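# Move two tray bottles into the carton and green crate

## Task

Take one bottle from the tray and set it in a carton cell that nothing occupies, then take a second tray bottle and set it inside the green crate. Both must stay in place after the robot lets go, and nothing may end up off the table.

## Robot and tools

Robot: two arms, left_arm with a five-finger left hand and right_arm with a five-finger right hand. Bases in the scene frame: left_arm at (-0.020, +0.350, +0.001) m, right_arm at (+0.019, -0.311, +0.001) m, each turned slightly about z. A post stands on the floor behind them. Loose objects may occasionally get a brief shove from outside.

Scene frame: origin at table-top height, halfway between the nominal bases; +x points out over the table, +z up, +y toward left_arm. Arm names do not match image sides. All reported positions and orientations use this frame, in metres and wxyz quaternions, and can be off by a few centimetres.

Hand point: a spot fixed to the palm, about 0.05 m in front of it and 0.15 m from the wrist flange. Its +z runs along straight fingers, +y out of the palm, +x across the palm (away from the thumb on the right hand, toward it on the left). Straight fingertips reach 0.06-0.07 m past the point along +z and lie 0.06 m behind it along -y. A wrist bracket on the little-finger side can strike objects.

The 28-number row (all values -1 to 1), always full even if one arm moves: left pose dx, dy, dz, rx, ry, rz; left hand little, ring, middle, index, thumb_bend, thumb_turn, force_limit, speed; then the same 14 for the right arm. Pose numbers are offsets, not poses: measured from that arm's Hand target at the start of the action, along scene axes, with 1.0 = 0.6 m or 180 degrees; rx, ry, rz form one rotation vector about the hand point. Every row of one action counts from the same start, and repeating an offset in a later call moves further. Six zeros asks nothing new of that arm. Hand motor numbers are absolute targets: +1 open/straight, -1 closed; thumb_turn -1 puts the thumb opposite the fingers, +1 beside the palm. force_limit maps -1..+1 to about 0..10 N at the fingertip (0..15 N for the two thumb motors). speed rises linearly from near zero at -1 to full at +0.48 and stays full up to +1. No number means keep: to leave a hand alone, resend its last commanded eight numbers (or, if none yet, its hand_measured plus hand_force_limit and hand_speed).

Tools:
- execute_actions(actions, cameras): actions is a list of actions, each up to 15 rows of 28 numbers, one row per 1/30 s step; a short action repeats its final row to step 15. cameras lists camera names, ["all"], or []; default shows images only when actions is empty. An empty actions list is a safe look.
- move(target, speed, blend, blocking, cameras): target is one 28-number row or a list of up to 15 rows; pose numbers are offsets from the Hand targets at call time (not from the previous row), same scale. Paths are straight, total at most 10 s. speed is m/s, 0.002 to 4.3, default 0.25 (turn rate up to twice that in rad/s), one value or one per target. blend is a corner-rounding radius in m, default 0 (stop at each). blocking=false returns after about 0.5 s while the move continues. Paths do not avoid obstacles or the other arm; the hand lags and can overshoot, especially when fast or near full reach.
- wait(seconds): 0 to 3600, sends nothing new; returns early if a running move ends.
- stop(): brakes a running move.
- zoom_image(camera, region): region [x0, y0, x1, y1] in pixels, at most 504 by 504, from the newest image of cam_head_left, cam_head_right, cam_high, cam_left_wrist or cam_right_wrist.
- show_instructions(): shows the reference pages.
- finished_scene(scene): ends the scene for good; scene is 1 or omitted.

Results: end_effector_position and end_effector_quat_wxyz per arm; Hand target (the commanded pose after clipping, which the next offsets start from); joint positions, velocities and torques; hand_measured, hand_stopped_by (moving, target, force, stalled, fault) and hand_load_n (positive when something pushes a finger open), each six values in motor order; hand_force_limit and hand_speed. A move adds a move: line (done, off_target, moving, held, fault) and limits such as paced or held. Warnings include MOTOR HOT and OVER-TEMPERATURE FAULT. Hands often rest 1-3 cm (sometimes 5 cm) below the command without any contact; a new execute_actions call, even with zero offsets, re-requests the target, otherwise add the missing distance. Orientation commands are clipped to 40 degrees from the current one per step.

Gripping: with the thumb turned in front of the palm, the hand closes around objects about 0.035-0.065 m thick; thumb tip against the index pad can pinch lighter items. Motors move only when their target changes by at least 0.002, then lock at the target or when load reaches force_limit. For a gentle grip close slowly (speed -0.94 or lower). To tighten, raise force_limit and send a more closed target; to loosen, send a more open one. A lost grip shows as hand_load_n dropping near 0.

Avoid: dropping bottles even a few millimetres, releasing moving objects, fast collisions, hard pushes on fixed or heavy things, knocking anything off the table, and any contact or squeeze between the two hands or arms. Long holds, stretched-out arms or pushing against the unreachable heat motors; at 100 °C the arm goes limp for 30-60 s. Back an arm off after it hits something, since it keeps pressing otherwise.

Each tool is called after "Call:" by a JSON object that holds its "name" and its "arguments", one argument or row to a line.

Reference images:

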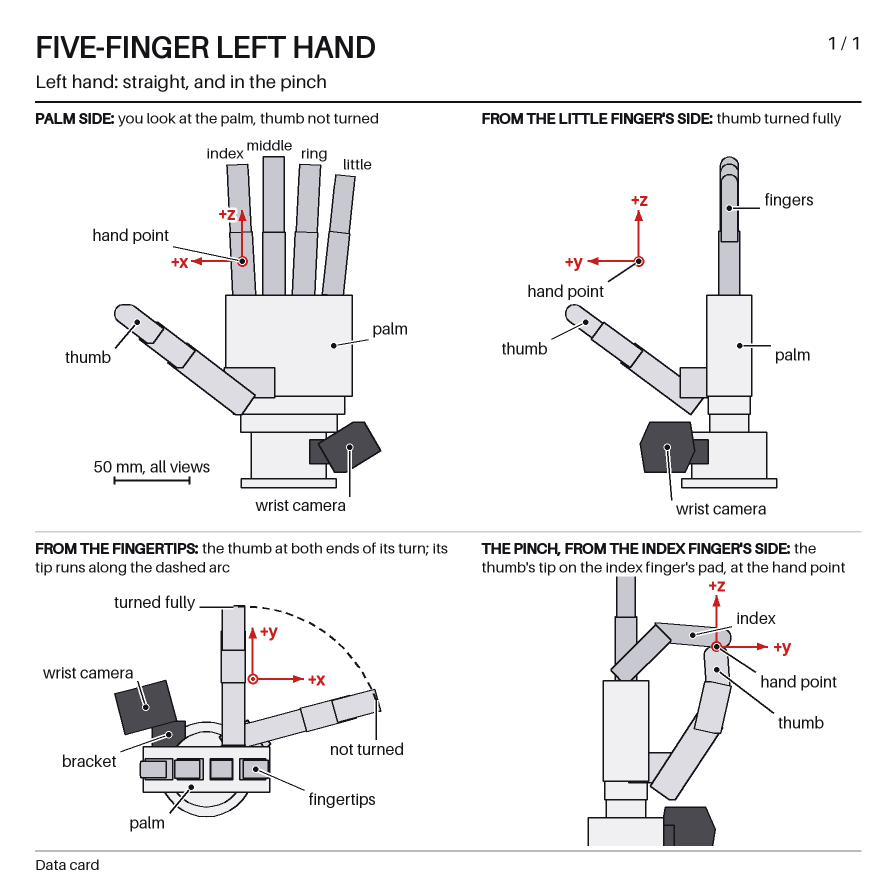

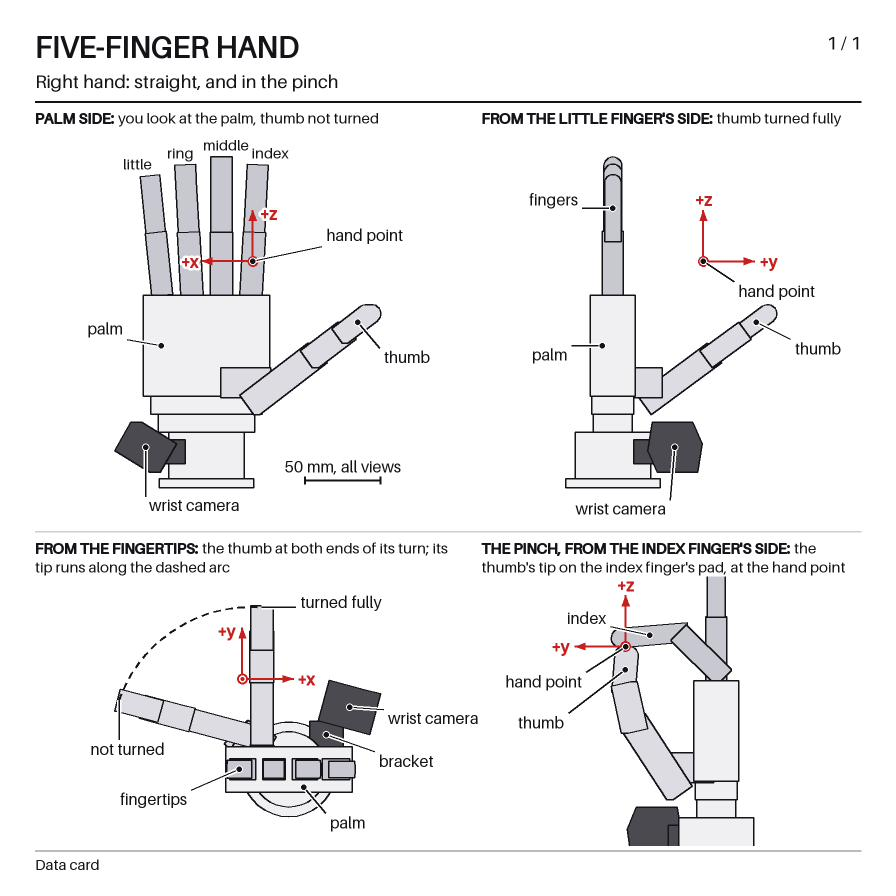

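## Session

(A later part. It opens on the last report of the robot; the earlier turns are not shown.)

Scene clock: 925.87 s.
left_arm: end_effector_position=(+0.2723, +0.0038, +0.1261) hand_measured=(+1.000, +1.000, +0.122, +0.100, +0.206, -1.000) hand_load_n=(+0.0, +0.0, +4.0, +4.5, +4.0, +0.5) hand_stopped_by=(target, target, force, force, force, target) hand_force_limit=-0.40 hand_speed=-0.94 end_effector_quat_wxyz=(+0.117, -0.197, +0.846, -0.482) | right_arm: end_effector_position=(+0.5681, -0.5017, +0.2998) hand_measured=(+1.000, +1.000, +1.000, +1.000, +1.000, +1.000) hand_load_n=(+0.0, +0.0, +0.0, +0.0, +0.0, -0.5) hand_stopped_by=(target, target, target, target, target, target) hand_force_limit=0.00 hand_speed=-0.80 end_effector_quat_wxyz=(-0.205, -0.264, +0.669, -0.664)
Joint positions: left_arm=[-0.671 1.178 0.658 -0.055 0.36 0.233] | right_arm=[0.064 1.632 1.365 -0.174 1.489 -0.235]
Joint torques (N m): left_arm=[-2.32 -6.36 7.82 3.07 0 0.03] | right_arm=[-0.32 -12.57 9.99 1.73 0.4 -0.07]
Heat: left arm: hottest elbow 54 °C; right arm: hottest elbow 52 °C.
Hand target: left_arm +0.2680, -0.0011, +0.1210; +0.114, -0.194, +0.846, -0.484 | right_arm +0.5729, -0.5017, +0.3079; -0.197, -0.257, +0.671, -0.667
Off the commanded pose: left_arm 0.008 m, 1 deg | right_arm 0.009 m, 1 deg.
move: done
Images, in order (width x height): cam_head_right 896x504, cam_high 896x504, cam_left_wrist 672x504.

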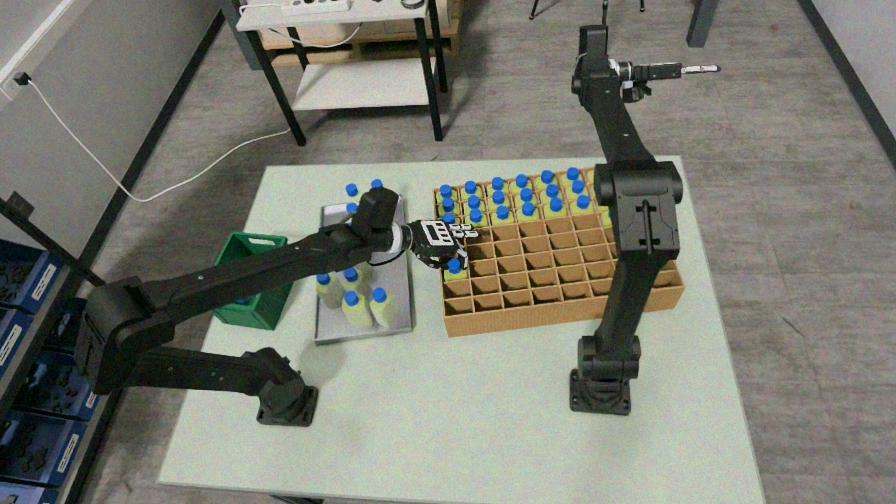

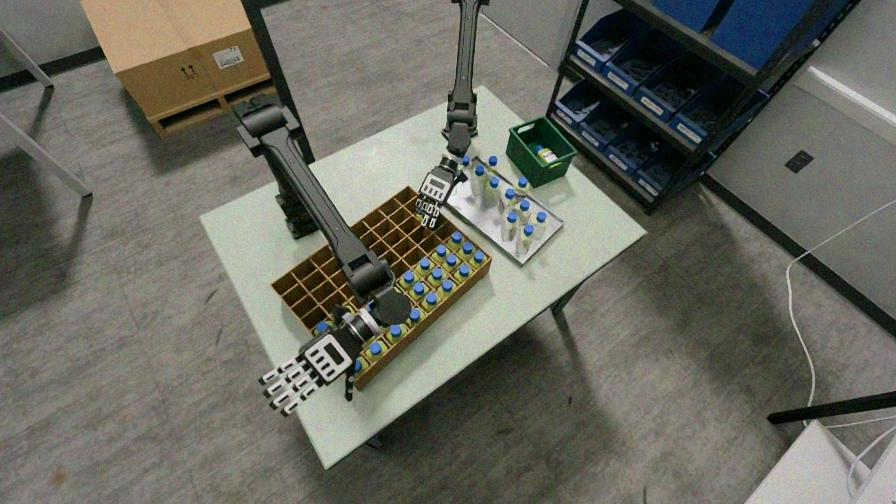

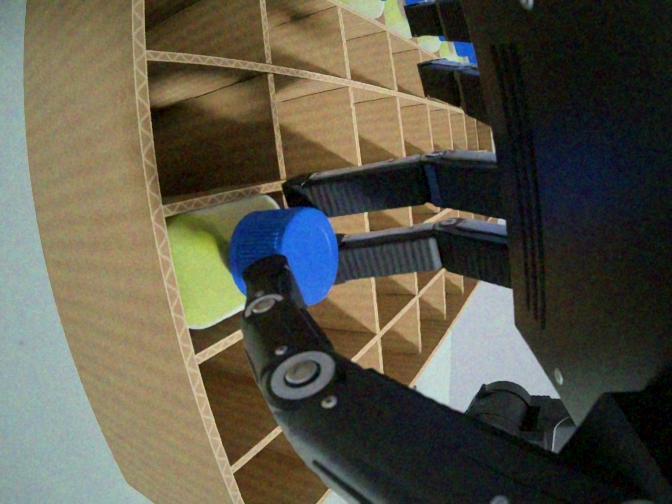

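Call:
{"name": "move", "arguments": {
  "target": [0.0,0.0,-0.013,0,0,0,1,1,-0.2,-0.2,0.1,-1,-0.4,-0.94, 0,0,0,0,0,0,1,1,1,1,1,1,0,-0.8],
  "speed": 0.03,
  "cameras": ["cam_head_right","cam_left_wrist"]
}}

Call:
{"name": "zoom_image", "arguments": {
  "camera": "cam_head_right",
  "region": [425, 220, 485, 290]
}}

Scene clock: 933.90 s.
left_arm: end_effector_position=(+0.2737, +0.0018, +0.1258) hand_measured=(+1.000, +1.000, +0.122, +0.100, +0.206, -1.000) hand_load_n=(+0.0, +0.0, +2.5, +5.0, +2.5, +1.5) hand_stopped_by=(target, target, force, force, force, target) hand_force_limit=-0.40 hand_speed=-0.94 end_effector_quat_wxyz=(+0.121, -0.194, +0.842, -0.488) | right_arm: end_effector_position=(+0.5681, -0.5017, +0.2998) hand_measured=(+1.000, +1.000, +1.000, +1.000, +1.000, +1.000) hand_load_n=(+0.0, +0.0, +0.0, +0.0, +0.0, +0.0) hand_stopped_by=(target, target, target, target, target, target) hand_force_limit=0.00 hand_speed=-0.80 end_effector_quat_wxyz=(-0.205, -0.264, +0.669, -0.664)
Joint positions: left_arm=[-0.672 1.181 0.65 -0.025 0.36 0.233] | right_arm=[0.064 1.632 1.365 -0.174 1.489 -0.235]
Joint torques (N m): left_arm=[-2.14 -5.6 7.46 2.92 0 0.04] | right_arm=[-0.67 -12.16 9.77 1.63 0.45 -0.06]
Heat: left arm: hottest elbow 53 °C; right arm: hottest elbow 52 °C.
Hand target: left_arm +0.2681, -0.0012, +0.1134; +0.114, -0.194, +0.846, -0.484 | right_arm +0.5729, -0.5017, +0.3079; -0.197, -0.257, +0.671, -0.667
Off the commanded pose: left_arm 0.014 m, 1 deg | right_arm 0.009 m, 1 deg.
move: off_target (left_arm)

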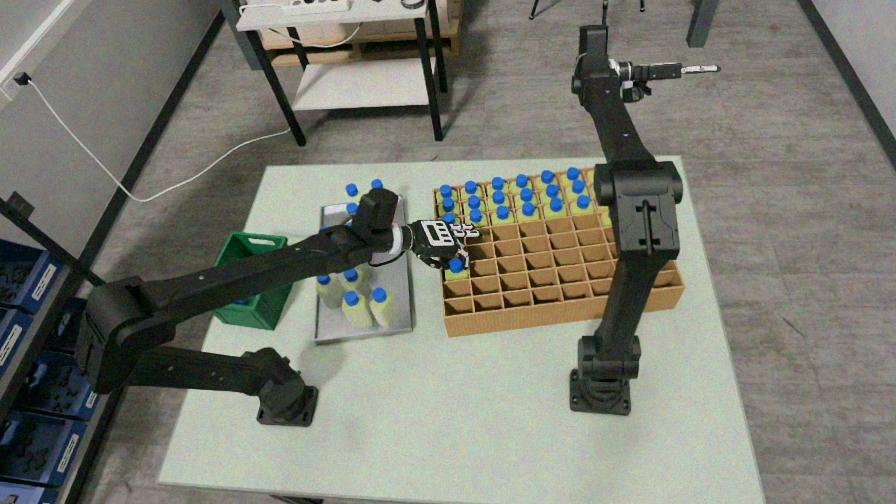

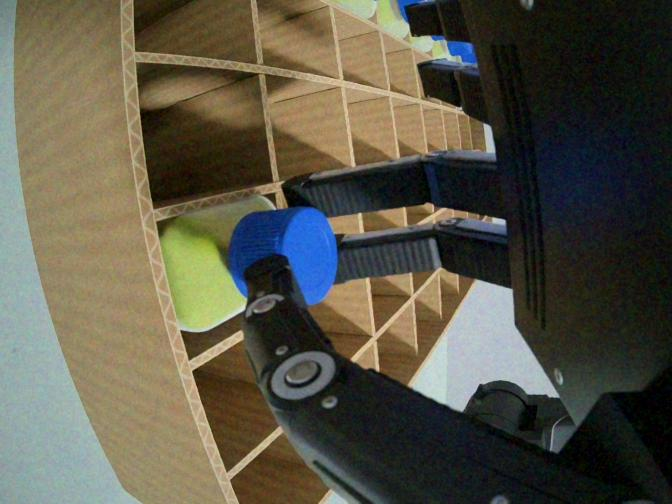

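Scaled by 7.200 from the camera's image (finer frame: 1280x720).

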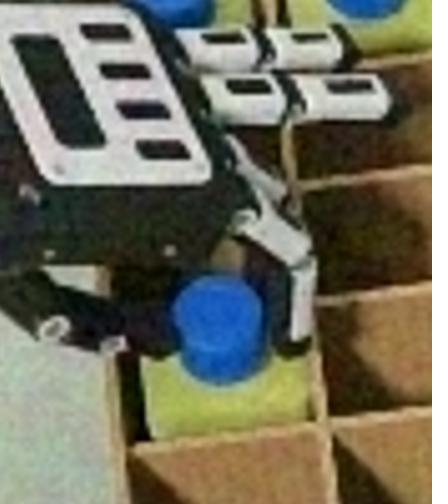

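Call:
{"name": "move", "arguments": {
  "target": [0.0,0.0,0.014,0,0,0,1,1,-0.2,-0.2,0.1,-1,-0.4,-0.94, 0,0,0,0,0,0,1,1,1,1,1,1,0,-0.8],
  "speed": 0.03,
  "cameras": []
}}

Call:
{"name": "move", "arguments": {
  "target": [0,0,0,0,0,0,1,1,0.35,0.35,0.4,-1,-0.4,-0.85, 0,0,0,0,0,0,1,1,1,1,1,1,0,-0.8],
  "cameras": ["cam_head_right","cam_left_wrist"]
}}

Call:
{"name": "zoom_image", "arguments": {
  "camera": "cam_head_right",
  "region": [425, 220, 485, 290]
}}

Scene clock: 941.03 s.
left_arm: end_effector_position=(+0.2736, +0.0019, +0.1255) hand_measured=(+1.000, +1.000, +0.122, +0.100, +0.206, -1.000) hand_load_n=(+0.0, +0.0, +3.0, +5.0, +2.5, +1.5) hand_stopped_by=(target, target, force, force, force, target) hand_force_limit=-0.40 hand_speed=-0.94 end_effector_quat_wxyz=(+0.121, -0.194, +0.843, -0.488) | right_arm: end_effector_position=(+0.5681, -0.5017, +0.2998) hand_measured=(+1.000, +1.000, +1.000, +1.000, +1.000, +1.000) hand_load_n=(+0.0, +0.0, +0.0, +0.0, +0.0, +0.0) hand_stopped_by=(target, target, target, target, target, target) hand_force_limit=0.00 hand_speed=-0.80 end_effector_quat_wxyz=(-0.205, -0.264, +0.669, -0.664)
Joint positions: left_arm=[-0.672 1.181 0.649 -0.026 0.36 0.233] | right_arm=[0.064 1.632 1.365 -0.174 1.489 -0.235]
Joint torques (N m): left_arm=[-2.2 -6.59 8.47 1.83 -0.01 0.03] | right_arm=[-0.32 -12.28 9.73 1.62 0.41 -0.06]
Heat: left arm: hottest elbow 53 °C; right arm: hottest elbow 52 °C.
Hand target: left_arm +0.2679, -0.0011, +0.1215; +0.114, -0.194, +0.846, -0.484 | right_arm +0.5729, -0.5017, +0.3079; -0.197, -0.257, +0.671, -0.667
Off the commanded pose: left_arm 0.007 m, 1 deg | right_arm 0.009 m, 1 deg.
move: done

Scene clock: 942.20 s.
left_arm: end_effector_position=(+0.2735, +0.0018, +0.1255) hand_measured=(+1.000, +1.000, +0.350, +0.350, +0.400, -1.000) hand_load_n=(+0.0, +0.0, -0.5, +0.0, +0.0, +0.0) hand_stopped_by=(target, target, target, target, target, target) hand_force_limit=-0.40 hand_speed=-0.85 end_effector_quat_wxyz=(+0.121, -0.194, +0.843, -0.488) | right_arm: end_effector_position=(+0.5681, -0.5017, +0.2998) hand_measured=(+1.000, +1.000, +1.000, +1.000, +1.000, +1.000) hand_load_n=(+0.0, +0.0, +0.0, +0.0, +0.0, +0.0) hand_stopped_by=(target, target, target, target, target, target) hand_force_limit=0.00 hand_speed=-0.80 end_effector_quat_wxyz=(-0.205, -0.264, +0.669, -0.664)
Joint positions: left_arm=[-0.672 1.181 0.649 -0.026 0.359 0.233] | right_arm=[0.064 1.632 1.365 -0.174 1.489 -0.235]
Joint torques (N m): left_arm=[-2.14 -6.65 8.5 1.81 0.01 0.03] | right_arm=[-0.62 -12.16 9.98 1.58 0.38 -0.08]
Heat: left arm: hottest elbow 53 °C; right arm: hottest elbow 52 °C.
Hand target: left_arm +0.2679, -0.0011, +0.1216; +0.114, -0.194, +0.846, -0.484 | right_arm +0.5729, -0.5017, +0.3079; -0.197, -0.257, +0.671, -0.667
Off the commanded pose: left_arm 0.007 m, 1 deg | right_arm 0.009 m, 1 deg.
move: done

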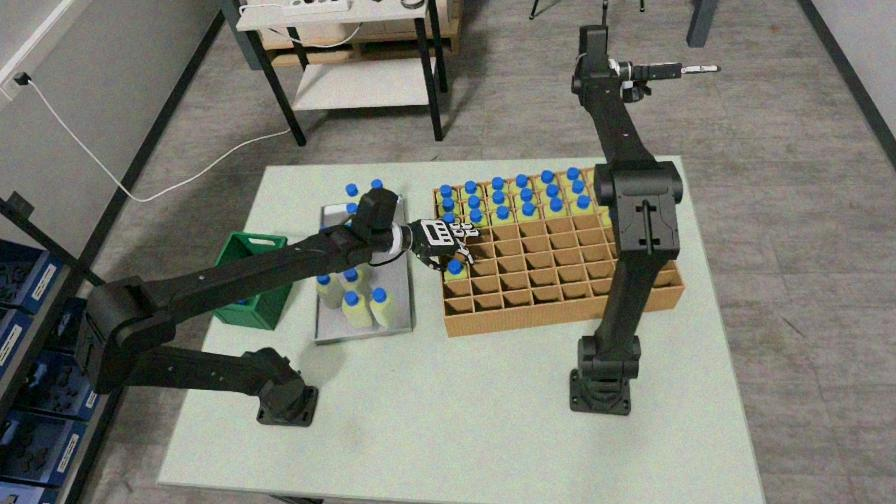

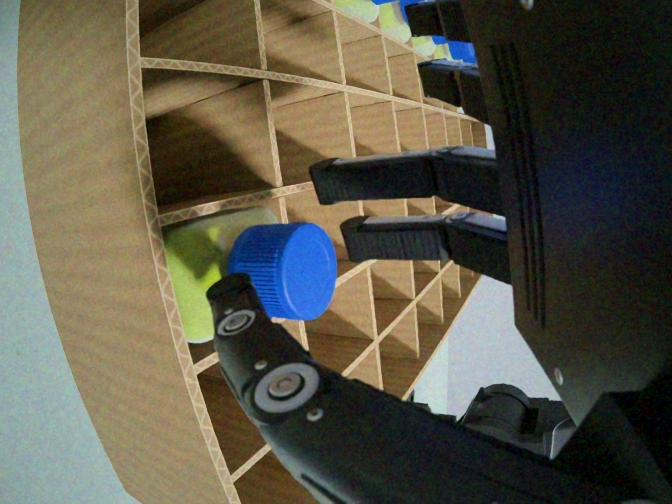

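Scaled by 7.200 from the camera's image (finer frame: 1280x720).

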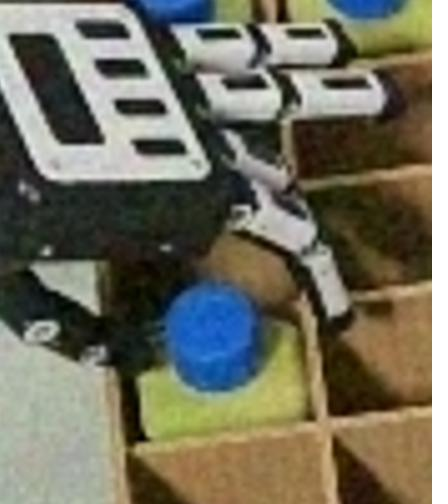

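Call:
{"name": "move", "arguments": {
  "target": [0,0,0,0,0,0,1,1,0.6,0.6,0.52,-1,-0.4,-0.6, 0,0,0,0,0,0,1,1,1,1,1,1,0,-0.8],
  "cameras": []
}}

Call:
{"name": "move", "arguments": {
  "target": [0.02,-0.024,0.07,0,0,0,1,1,0.6,0.6,0.52,-1,-0.4,-0.6, 0,0,0,0,0,0,1,1,1,1,1,1,0,-0.8],
  "speed": 0.08,
  "cameras": ["cam_left_wrist","cam_head_right"]
}}

Scene clock: 958.73 s.
left_arm: end_effector_position=(+0.2735, +0.0018, +0.1255) hand_measured=(+1.000, +1.000, +0.600, +0.600, +0.520, -1.000) hand_load_n=(+0.0, -0.5, +0.0, +0.0, +0.0, +0.0) hand_stopped_by=(target, target, target, target, target, target) hand_force_limit=-0.40 hand_speed=-0.60 end_effector_quat_wxyz=(+0.121, -0.194, +0.843, -0.488) | right_arm: end_effector_position=(+0.5681, -0.5017, +0.2998) hand_measured=(+1.000, +1.000, +1.000, +1.000, +1.000, +1.000) hand_load_n=(+0.0, +0.0, +0.0, +0.0, +0.0, +0.0) hand_stopped_by=(target, target, target, target, target, target) hand_force_limit=0.00 hand_speed=-0.80 end_effector_quat_wxyz=(-0.205, -0.264, +0.669, -0.664)
Joint positions: left_arm=[-0.672 1.181 0.649 -0.026 0.359 0.233] | right_arm=[0.064 1.632 1.365 -0.174 1.489 -0.235]
Joint torques (N m): left_arm=[-2.2 -6.65 8.5 1.83 0.01 0.03] | right_arm=[-0.56 -12.16 9.85 1.52 0.41 -0.06]
Heat: left arm: hottest elbow 54 °C; right arm: hottest elbow 52 °C.
Hand target: left_arm +0.2679, -0.0011, +0.1216; +0.114, -0.194, +0.846, -0.484 | right_arm +0.5729, -0.5017, +0.3079; -0.197, -0.257, +0.671, -0.667
Off the commanded pose: left_arm 0.007 m, 1 deg | right_arm 0.009 m, 1 deg.
move: done

Scene clock: 959.93 s.
left_arm: end_effector_position=(+0.2716, +0.0009, +0.1362) hand_measured=(+1.000, +1.000, +0.600, +0.600, +0.520, -1.000) hand_load_n=(+0.0, +0.0, +0.0, +0.0, +0.0, +0.0) hand_stopped_by=(target, target, target, target, target, target) hand_force_limit=-0.40 hand_speed=-0.60 end_effector_quat_wxyz=(+0.106, -0.201, +0.855, -0.466) | right_arm: end_effector_position=(+0.5681, -0.5017, +0.2998) hand_measured=(+1.000, +1.000, +1.000, +1.000, +1.000, +1.000) hand_load_n=(+0.0, +0.0, +0.0, +0.0, +0.0, +0.0) hand_stopped_by=(target, target, target, target, target, target) hand_force_limit=0.00 hand_speed=-0.80 end_effector_quat_wxyz=(-0.205, -0.264, +0.669, -0.664)
Joint positions: left_arm=[-0.679 1.179 0.71 -0.148 0.354 0.233] | right_arm=[0.064 1.632 1.365 -0.174 1.489 -0.235]
Joint torques (N m): left_arm=[-2.43 -7.65 12.63 1.7 -0.02 -0.03] | right_arm=[-0.26 -11.87 9.83 1.65 0.39 -0.05]
Heat: left arm: hottest elbow 54 °C; right arm: hottest elbow 52 °C.
Hand target: left_arm +0.2800, -0.0155, +0.1636; +0.114, -0.194, +0.846, -0.484 | right_arm +0.5729, -0.5017, +0.3079; -0.197, -0.257, +0.671, -0.667
Off the commanded pose: left_arm 0.033 m, 3 deg | right_arm 0.009 m, 1 deg.
move: off_target (left_arm)
Images, in order (width x height): cam_head_right 896x504, cam_left_wrist 672x504.

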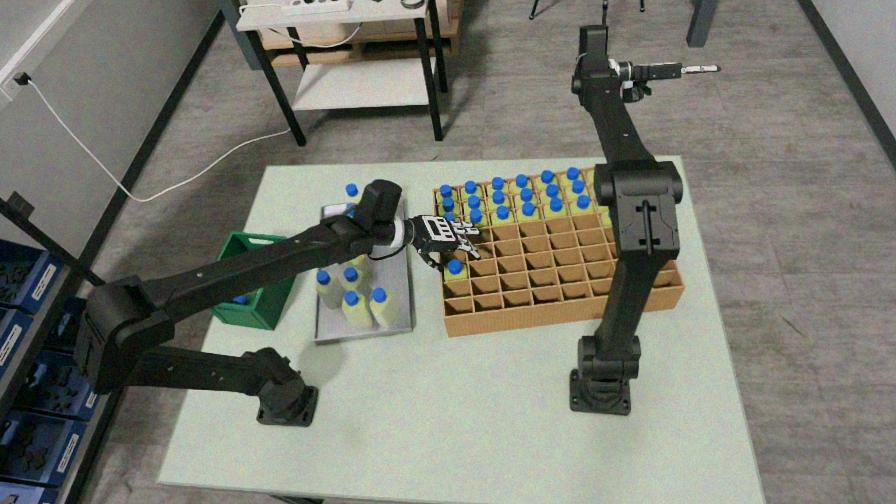

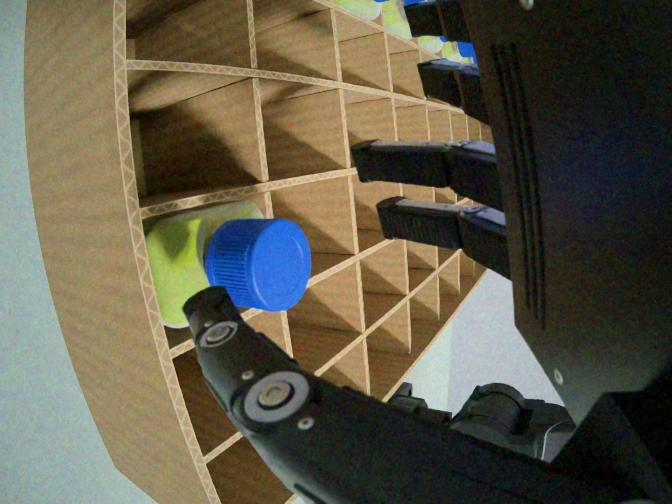

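Call:
{"name": "move", "arguments": {
  "target": [0.0,0.0,0.2,0,0,0,1,1,0.6,0.6,0.52,-1,-0.4,-0.6, 0,0,0,0,0,0,1,1,1,1,1,1,0,-0.8],
  "speed": 0.15,
  "cameras": ["all"]
}}

Call:
{"name": "zoom_image", "arguments": {
  "camera": "cam_head_right",
  "region": [185, 150, 445, 350]
}}

Scene clock: 964.33 s.
left_arm: end_effector_position=(+0.2758, -0.0025, +0.2526) hand_measured=(+1.000, +1.000, +0.600, +0.600, +0.520, -1.000) hand_load_n=(+0.0, +0.0, +0.0, +0.0, +0.0, +0.0) hand_stopped_by=(target, target, target, target, target, target) hand_force_limit=-0.40 hand_speed=-0.60 end_effector_quat_wxyz=(+0.105, -0.201, +0.855, -0.466) | right_arm: end_effector_position=(+0.5681, -0.5017, +0.2998) hand_measured=(+1.000, +1.000, +1.000, +1.000, +1.000, +1.000) hand_load_n=(+0.0, +0.0, +0.0, +0.0, +0.0, +0.0) hand_stopped_by=(target, target, target, target, target, target) hand_force_limit=0.00 hand_speed=-0.80 end_effector_quat_wxyz=(-0.205, -0.264, +0.669, -0.664)
Joint positions: left_arm=[-0.679 1.092 0.968 -0.495 0.354 0.233] | right_arm=[0.064 1.632 1.365 -0.174 1.489 -0.235]
Joint torques (N m): left_arm=[-2.43 -7.18 13.83 1.73 -0.01 -0.02] | right_arm=[-0.79 -12.28 9.76 1.63 0.45 -0.08]
Motor temperatures (°C): left_arm=[34 32 55 34 31 32] | right_arm=[36 37 52 29 33 31]
Heat: left arm: hottest elbow 55 °C; right arm: hottest elbow 52 °C.
Hand target: left_arm +0.2799, -0.0155, +0.2835; +0.113, -0.194, +0.846, -0.484 | right_arm +0.5729, -0.5017, +0.3079; -0.197, -0.257, +0.671, -0.667
Off the commanded pose: left_arm 0.034 m, 3 deg | right_arm 0.009 m, 1 deg.
move: off_target (left_arm)

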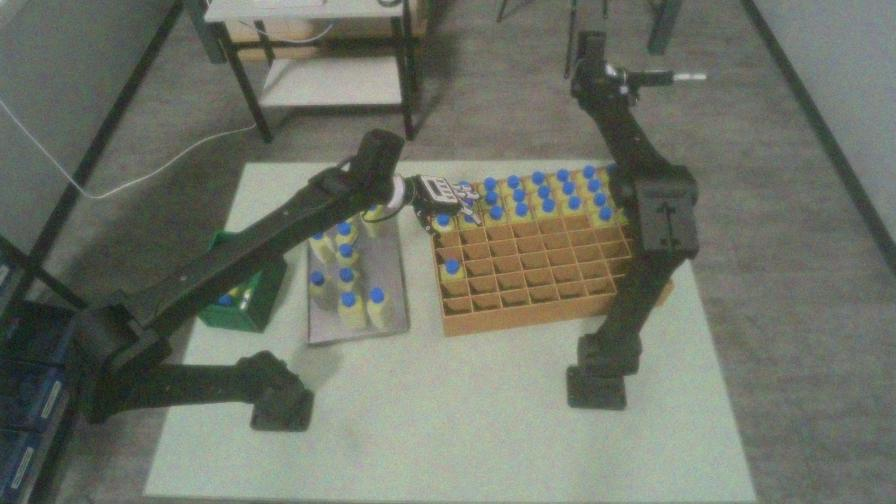

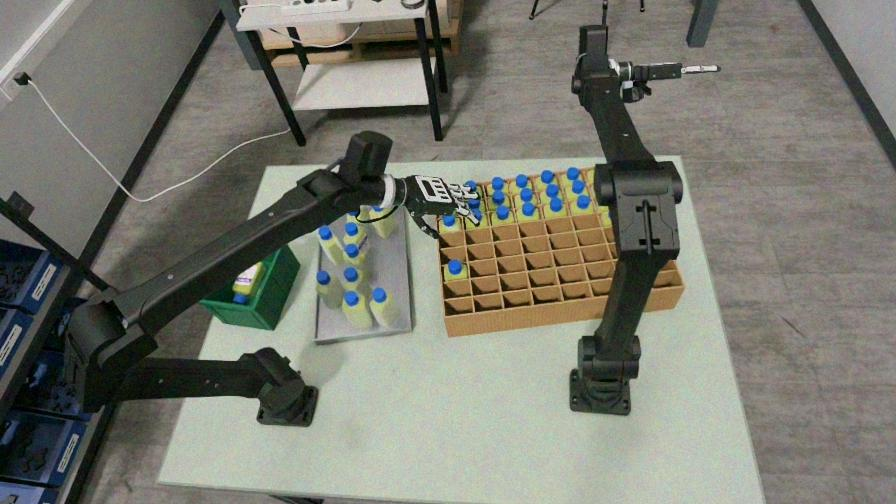

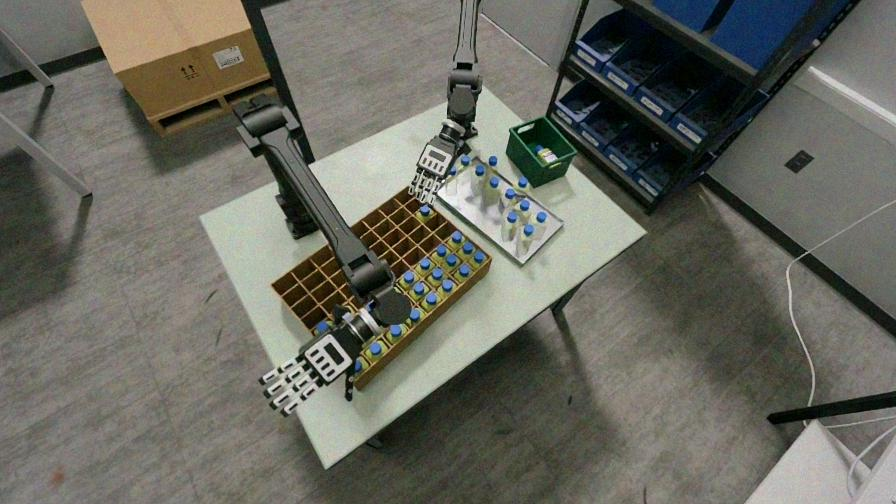

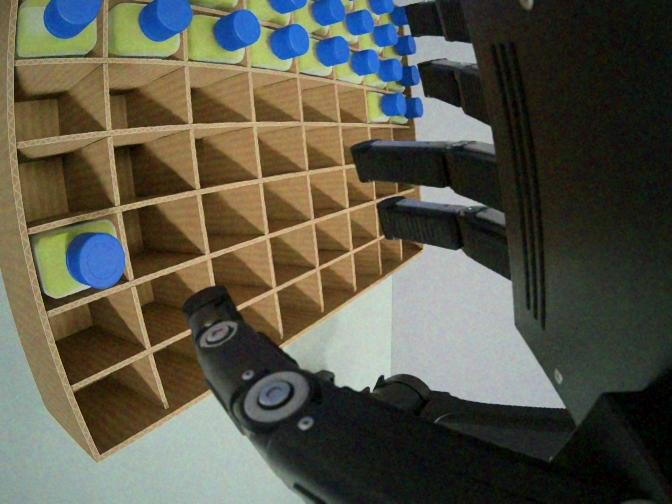

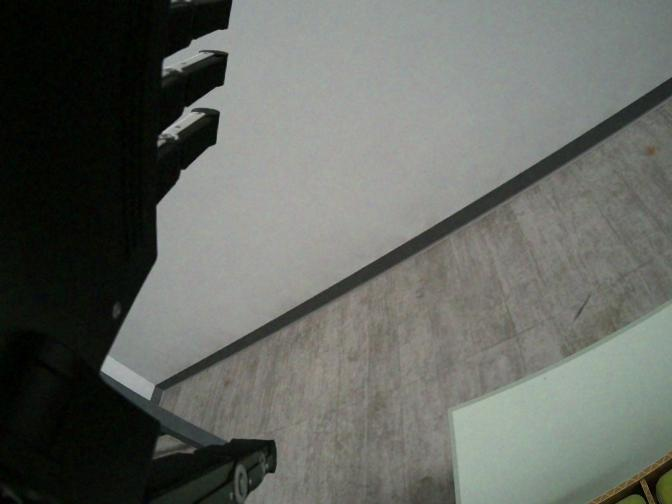

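Scaled by 1.938 from the camera's image (finer frame: 1280x720).

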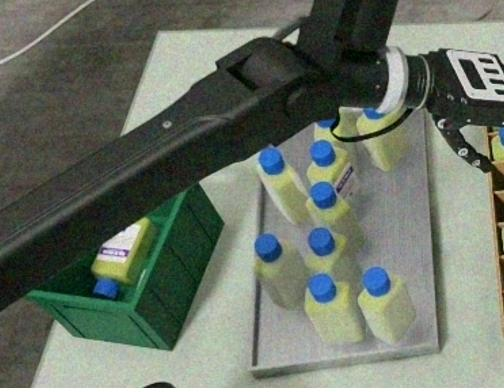

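Call:
{"name": "move", "arguments": {
  "target": [0.135,0.539,0.0275,-0.002,-0.001,0.328,1,1,0.5,0.5,0.5,-1,-0.4,-0.6, 0,0,0,0,0,0,1,1,1,1,1,1,0,-0.8],
  "speed": 0.2,
  "cameras": ["all"]
}}

Call:
{"name": "zoom_image", "arguments": {
  "camera": "cam_head_right",
  "region": [185, 150, 445, 350]
}}

Call:
{"name": "zoom_image", "arguments": {
  "camera": "cam_high",
  "region": [420, 80, 600, 240]
}}

Scene clock: 983.87 s.
left_arm: end_effector_position=(+0.3620, +0.3032, +0.3041) hand_measured=(+1.000, +1.000, +0.500, +0.500, +0.500, -1.000) hand_load_n=(+0.0, -0.5, +0.0, +0.0, +0.0, +0.0) hand_stopped_by=(target, target, target, target, target, target) hand_force_limit=-0.40 hand_speed=-0.60 end_effector_quat_wxyz=(+0.342, -0.573, +0.646, -0.371) | right_arm: end_effector_position=(+0.5681, -0.5017, +0.2998) hand_measured=(+1.000, +1.000, +1.000, +1.000, +1.000, +1.000) hand_load_n=(+0.0, +0.0, +0.0, +0.0, +0.0, +0.0) hand_stopped_by=(target, target, target, target, target, target) hand_force_limit=0.00 hand_speed=-0.80 end_effector_quat_wxyz=(-0.205, -0.264, +0.669, -0.664)
Joint positions: left_arm=[0.002 0.786 0.895 -0.623 0.079 0.063] | right_arm=[0.064 1.632 1.365 -0.174 1.489 -0.235]
Joint torques (N m): left_arm=[0.15 -3.43 9.33 1.91 -0.06 -0.04] | right_arm=[-0.21 -12.22 9.95 1.66 0.44 -0.04]
Motor temperatures (°C): left_arm=[34 32 58 34 31 32] | right_arm=[36 37 52 29 33 31]
Heat: left arm: hottest elbow 58 °C; right arm: hottest elbow 52 °C.
Hand target: left_arm +0.3610, +0.3079, +0.3001; +0.338, -0.585, +0.639, -0.368 | right_arm +0.5729, -0.5017, +0.3079; -0.197, -0.257, +0.671, -0.667
Off the commanded pose: left_arm 0.006 m, 2 deg | right_arm 0.009 m, 1 deg.
move: done

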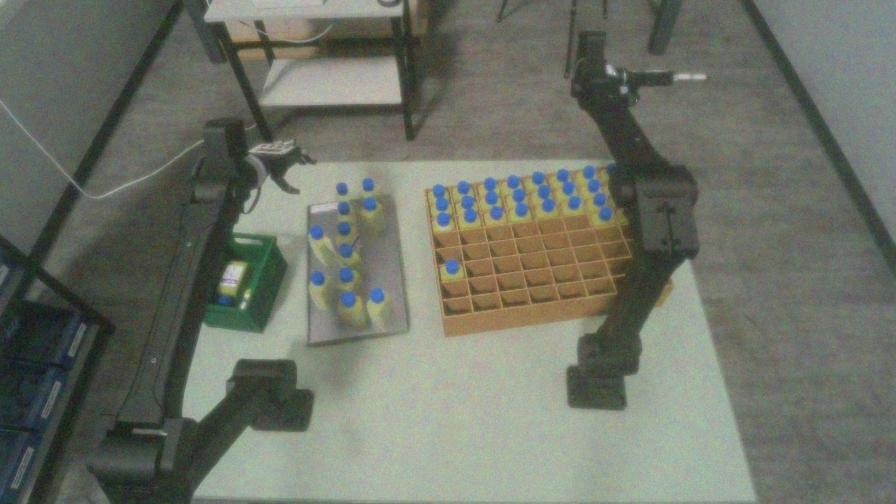

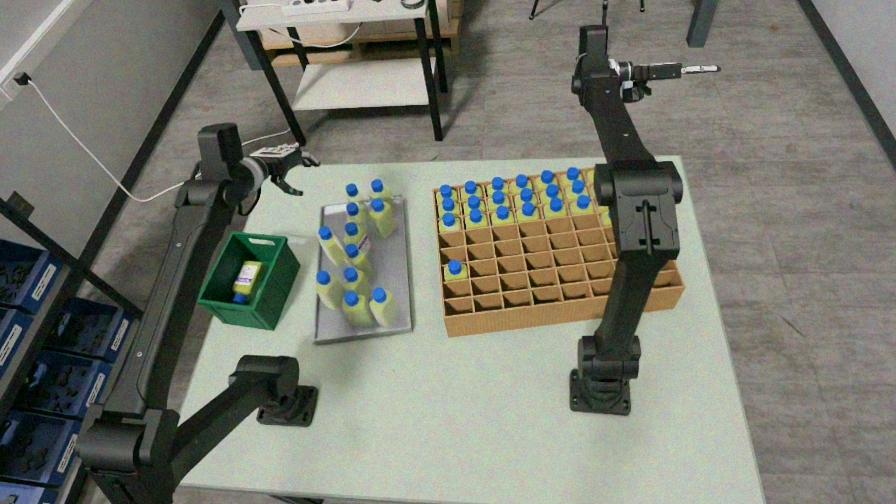

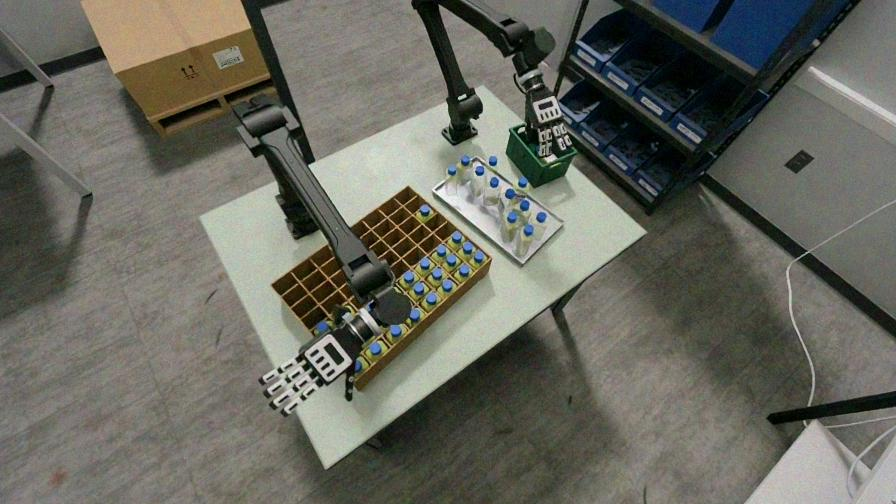

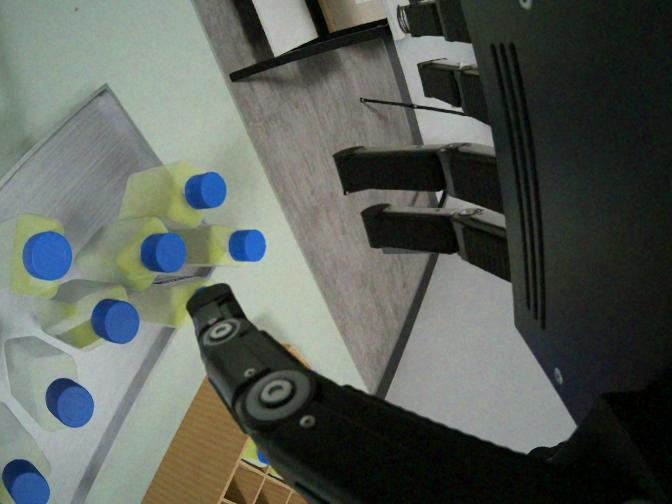

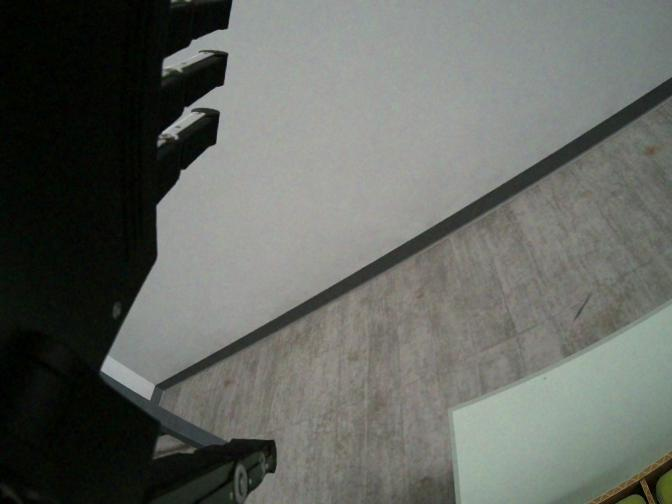

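Scaled by 1.938 from the camera's image (finer frame: 1280x720).

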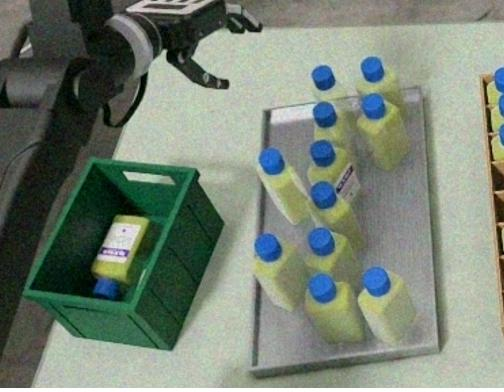

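Scaled by 2.800 from the camera's image (finer frame: 1280x720).

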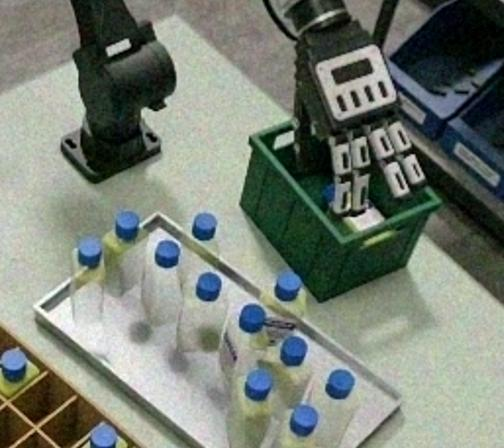

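Call:
{"name": "move", "arguments": {
  "target": [-0.0033,-0.0148,-0.2083,0,0,0,1,1,0.5,0.5,0.5,-1,-0.4,-0.6, 0,0,0,0,0,0,1,1,1,1,1,1,0,-0.8],
  "speed": 0.15,
  "cameras": ["cam_left_wrist","cam_head_right"]
}}

Scene clock: 1017.93 s.
left_arm: end_effector_position=(+0.3595, +0.3053, +0.1833) hand_measured=(+1.000, +1.000, +0.500, +0.500, +0.500, -1.000) hand_load_n=(+0.0, +0.0, +0.0, +0.0, +0.0, +0.0) hand_stopped_by=(target, target, target, target, target, target) hand_force_limit=-0.40 hand_speed=-0.60 end_effector_quat_wxyz=(-0.345, +0.583, -0.638, +0.366) | right_arm: end_effector_position=(+0.5681, -0.5017, +0.2998) hand_measured=(+1.000, +1.000, +1.000, +1.000, +1.000, +1.000) hand_load_n=(+0.0, +0.0, -0.5, +0.0, +0.0, +0.0) hand_stopped_by=(target, target, target, target, target, target) hand_force_limit=0.00 hand_speed=-0.80 end_effector_quat_wxyz=(-0.205, -0.264, +0.669, -0.664)
Joint positions: left_arm=[-0.004 0.797 0.584 -0.305 0.051 0.045] | right_arm=[0.064 1.632 1.365 -0.174 1.489 -0.235]
Joint torques (N m): left_arm=[-2.37 -2.61 8.46 2.84 -0.17 -0.06] | right_arm=[-0.67 -12.28 9.78 1.61 0.41 -0.06]
Motor temperatures (°C): left_arm=[34 32 56 34 31 32] | right_arm=[36 37 52 29 33 31]
Heat: left arm: hottest elbow 56 °C; right arm: hottest elbow 52 °C.
Hand target: left_arm +0.3590, +0.2991, +0.1752; +0.338, -0.585, +0.639, -0.368 | right_arm +0.5729, -0.5017, +0.3079; -0.197, -0.257, +0.671, -0.667
Off the commanded pose: left_arm 0.010 m, 1 deg | right_arm 0.009 m, 1 deg.
move: done
Images, in order (width x height): cam_head_right 896x504, cam_left_wrist 672x504.

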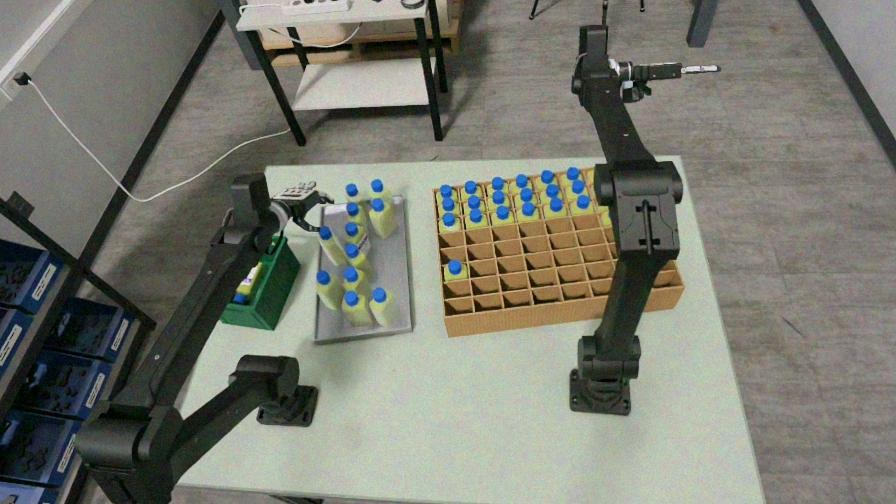

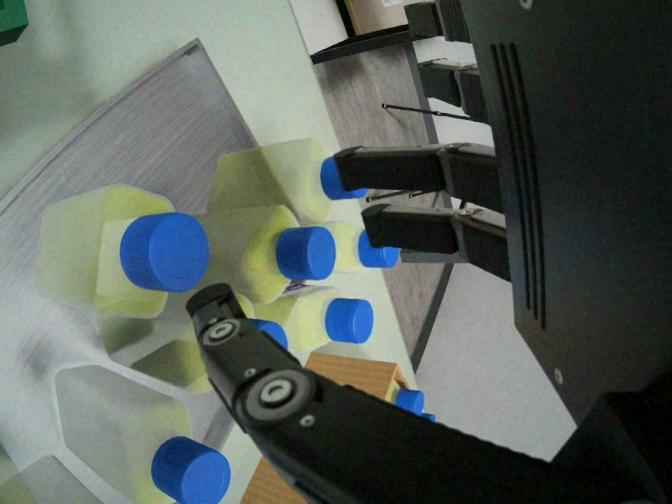

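Call:
{"name": "move", "arguments": {
  "target": [-0.0025,0.002,-0.05,0,0,0,1,1,0.5,0.5,0.5,-1,-0.4,-0.6, 0,0,0,0,0,0,1,1,1,1,1,1,0,-0.8],
  "speed": 0.08,
  "cameras": ["cam_left_wrist","cam_head_right"]
}}

Scene clock: 1029.80 s.
left_arm: end_effector_position=(+0.3587, +0.3053, +0.1531) hand_measured=(+1.000, +1.000, +0.500, +0.500, +0.500, -1.000) hand_load_n=(+0.0, +0.0, +0.0, +0.0, +0.0, +0.0) hand_stopped_by=(target, target, target, target, target, target) hand_force_limit=-0.40 hand_speed=-0.60 end_effector_quat_wxyz=(-0.345, +0.583, -0.638, +0.366) | right_arm: end_effector_position=(+0.5681, -0.5017, +0.2998) hand_measured=(+1.000, +1.000, +1.000, +1.000, +1.000, +1.000) hand_load_n=(+0.0, +0.0, +0.0, -0.5, +0.0, +0.0) hand_stopped_by=(target, target, target, target, target, target) hand_force_limit=0.00 hand_speed=-0.80 end_effector_quat_wxyz=(-0.205, -0.264, +0.669, -0.664)
Joint positions: left_arm=[-0.004 0.825 0.514 -0.207 0.051 0.045] | right_arm=[0.064 1.632 1.365 -0.174 1.489 -0.235]
Joint torques (N m): left_arm=[-1.96 -2.73 8.28 2.88 -0.03 -0.03] | right_arm=[-0.21 -12.4 9.88 1.61 0.41 -0.08]
Motor temperatures (°C): left_arm=[34 32 55 34 31 32] | right_arm=[35 37 52 29 33 31]
Heat: left arm: hottest elbow 55 °C; right arm: hottest elbow 52 °C.
Hand target: left_arm +0.3575, +0.3003, +0.1452; +0.338, -0.585, +0.639, -0.368 | right_arm +0.5729, -0.5017, +0.3079; -0.197, -0.257, +0.671, -0.667
Off the commanded pose: left_arm 0.009 m, 1 deg | right_arm 0.009 m, 1 deg.
move: done
Images, in order (width x height): cam_head_right 896x504, cam_left_wrist 672x504.

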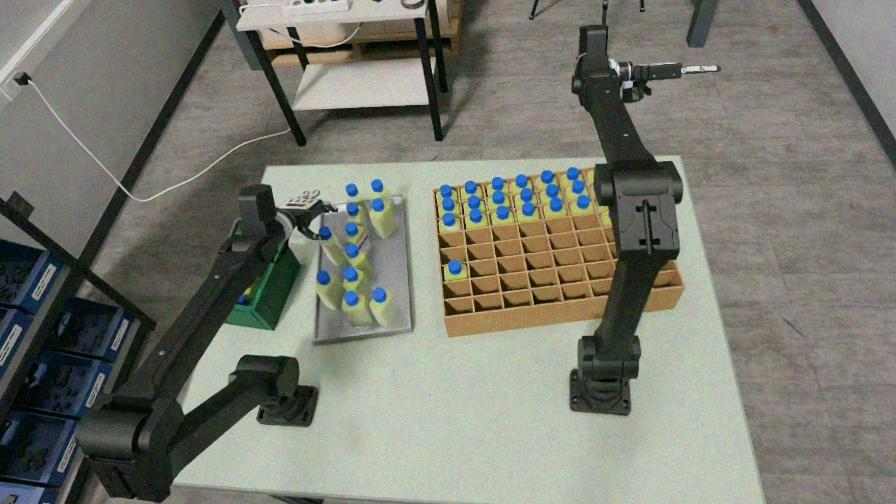

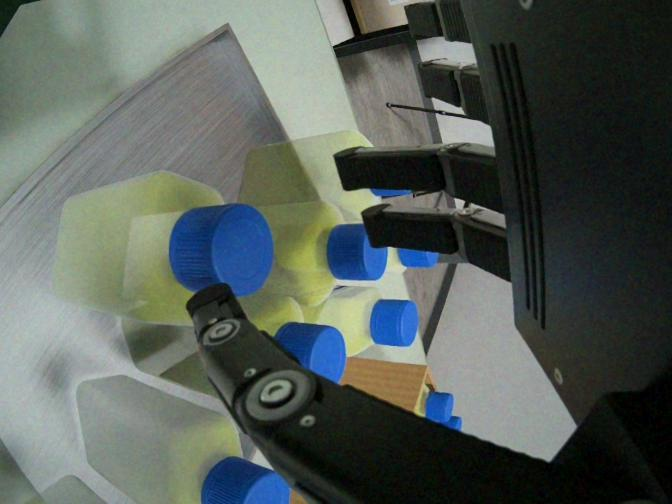

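Call:
{"name": "move", "arguments": {
  "target": [0.0,0.002,-0.037,0,0,0,1,1,0.5,0.5,0.5,-1,-0.4,-0.6, 0,0,0,0,0,0,1,1,1,1,1,1,0,-0.8],
  "speed": 0.06,
  "cameras": ["cam_left_wrist","cam_head_right"]
}}

Scene clock: 1038.87 s.
left_arm: end_effector_position=(+0.3591, +0.3049, +0.1307) hand_measured=(+1.000, +1.000, +0.500, +0.500, +0.500, -1.000) hand_load_n=(+0.0, +0.0, +0.0, +0.0, +0.0, +0.0) hand_stopped_by=(target, target, target, target, target, target) hand_force_limit=-0.40 hand_speed=-0.60 end_effector_quat_wxyz=(-0.344, +0.583, -0.639, +0.366) | right_arm: end_effector_position=(+0.5681, -0.5017, +0.2998) hand_measured=(+1.000, +1.000, +1.000, +1.000, +1.000, +1.000) hand_load_n=(+0.0, +0.0, -0.5, +0.0, +0.0, +0.0) hand_stopped_by=(target, target, target, target, target, target) hand_force_limit=0.00 hand_speed=-0.80 end_effector_quat_wxyz=(-0.205, -0.264, +0.669, -0.664)
Joint positions: left_arm=[-0.004 0.86 0.466 -0.125 0.053 0.045] | right_arm=[0.064 1.632 1.365 -0.174 1.489 -0.235]
Joint torques (N m): left_arm=[-1.55 -2.78 8.06 2.86 0.06 -0.01] | right_arm=[-0.44 -12.4 9.83 1.57 0.38 -0.06]
Motor temperatures (°C): left_arm=[34 32 55 34 31 32] | right_arm=[35 38 53 29 33 31]
Heat: left arm: hottest elbow 55 °C; right arm: hottest elbow 53 °C.
Hand target: left_arm +0.3574, +0.3015, +0.1228; +0.338, -0.585, +0.639, -0.368 | right_arm +0.5729, -0.5017, +0.3079; -0.197, -0.257, +0.671, -0.667
Off the commanded pose: left_arm 0.009 m, 1 deg | right_arm 0.009 m, 1 deg.
move: done
Images, in order (width x height): cam_head_right 896x504, cam_left_wrist 672x504.

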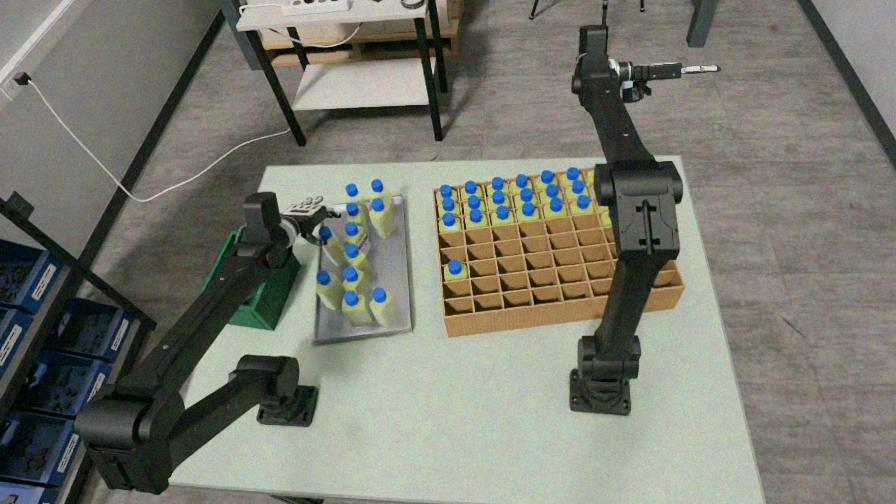

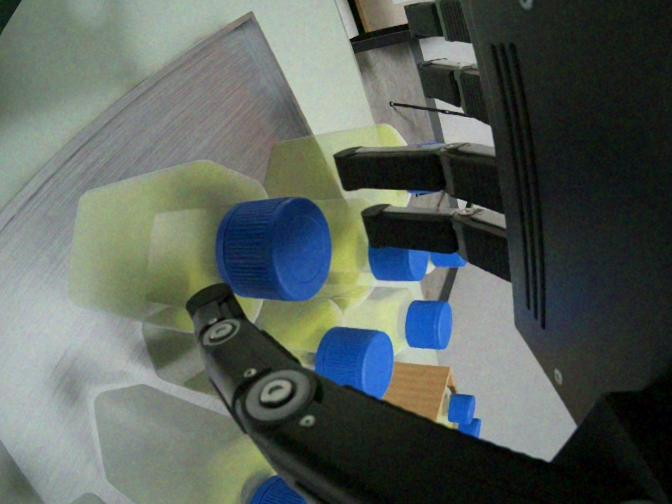

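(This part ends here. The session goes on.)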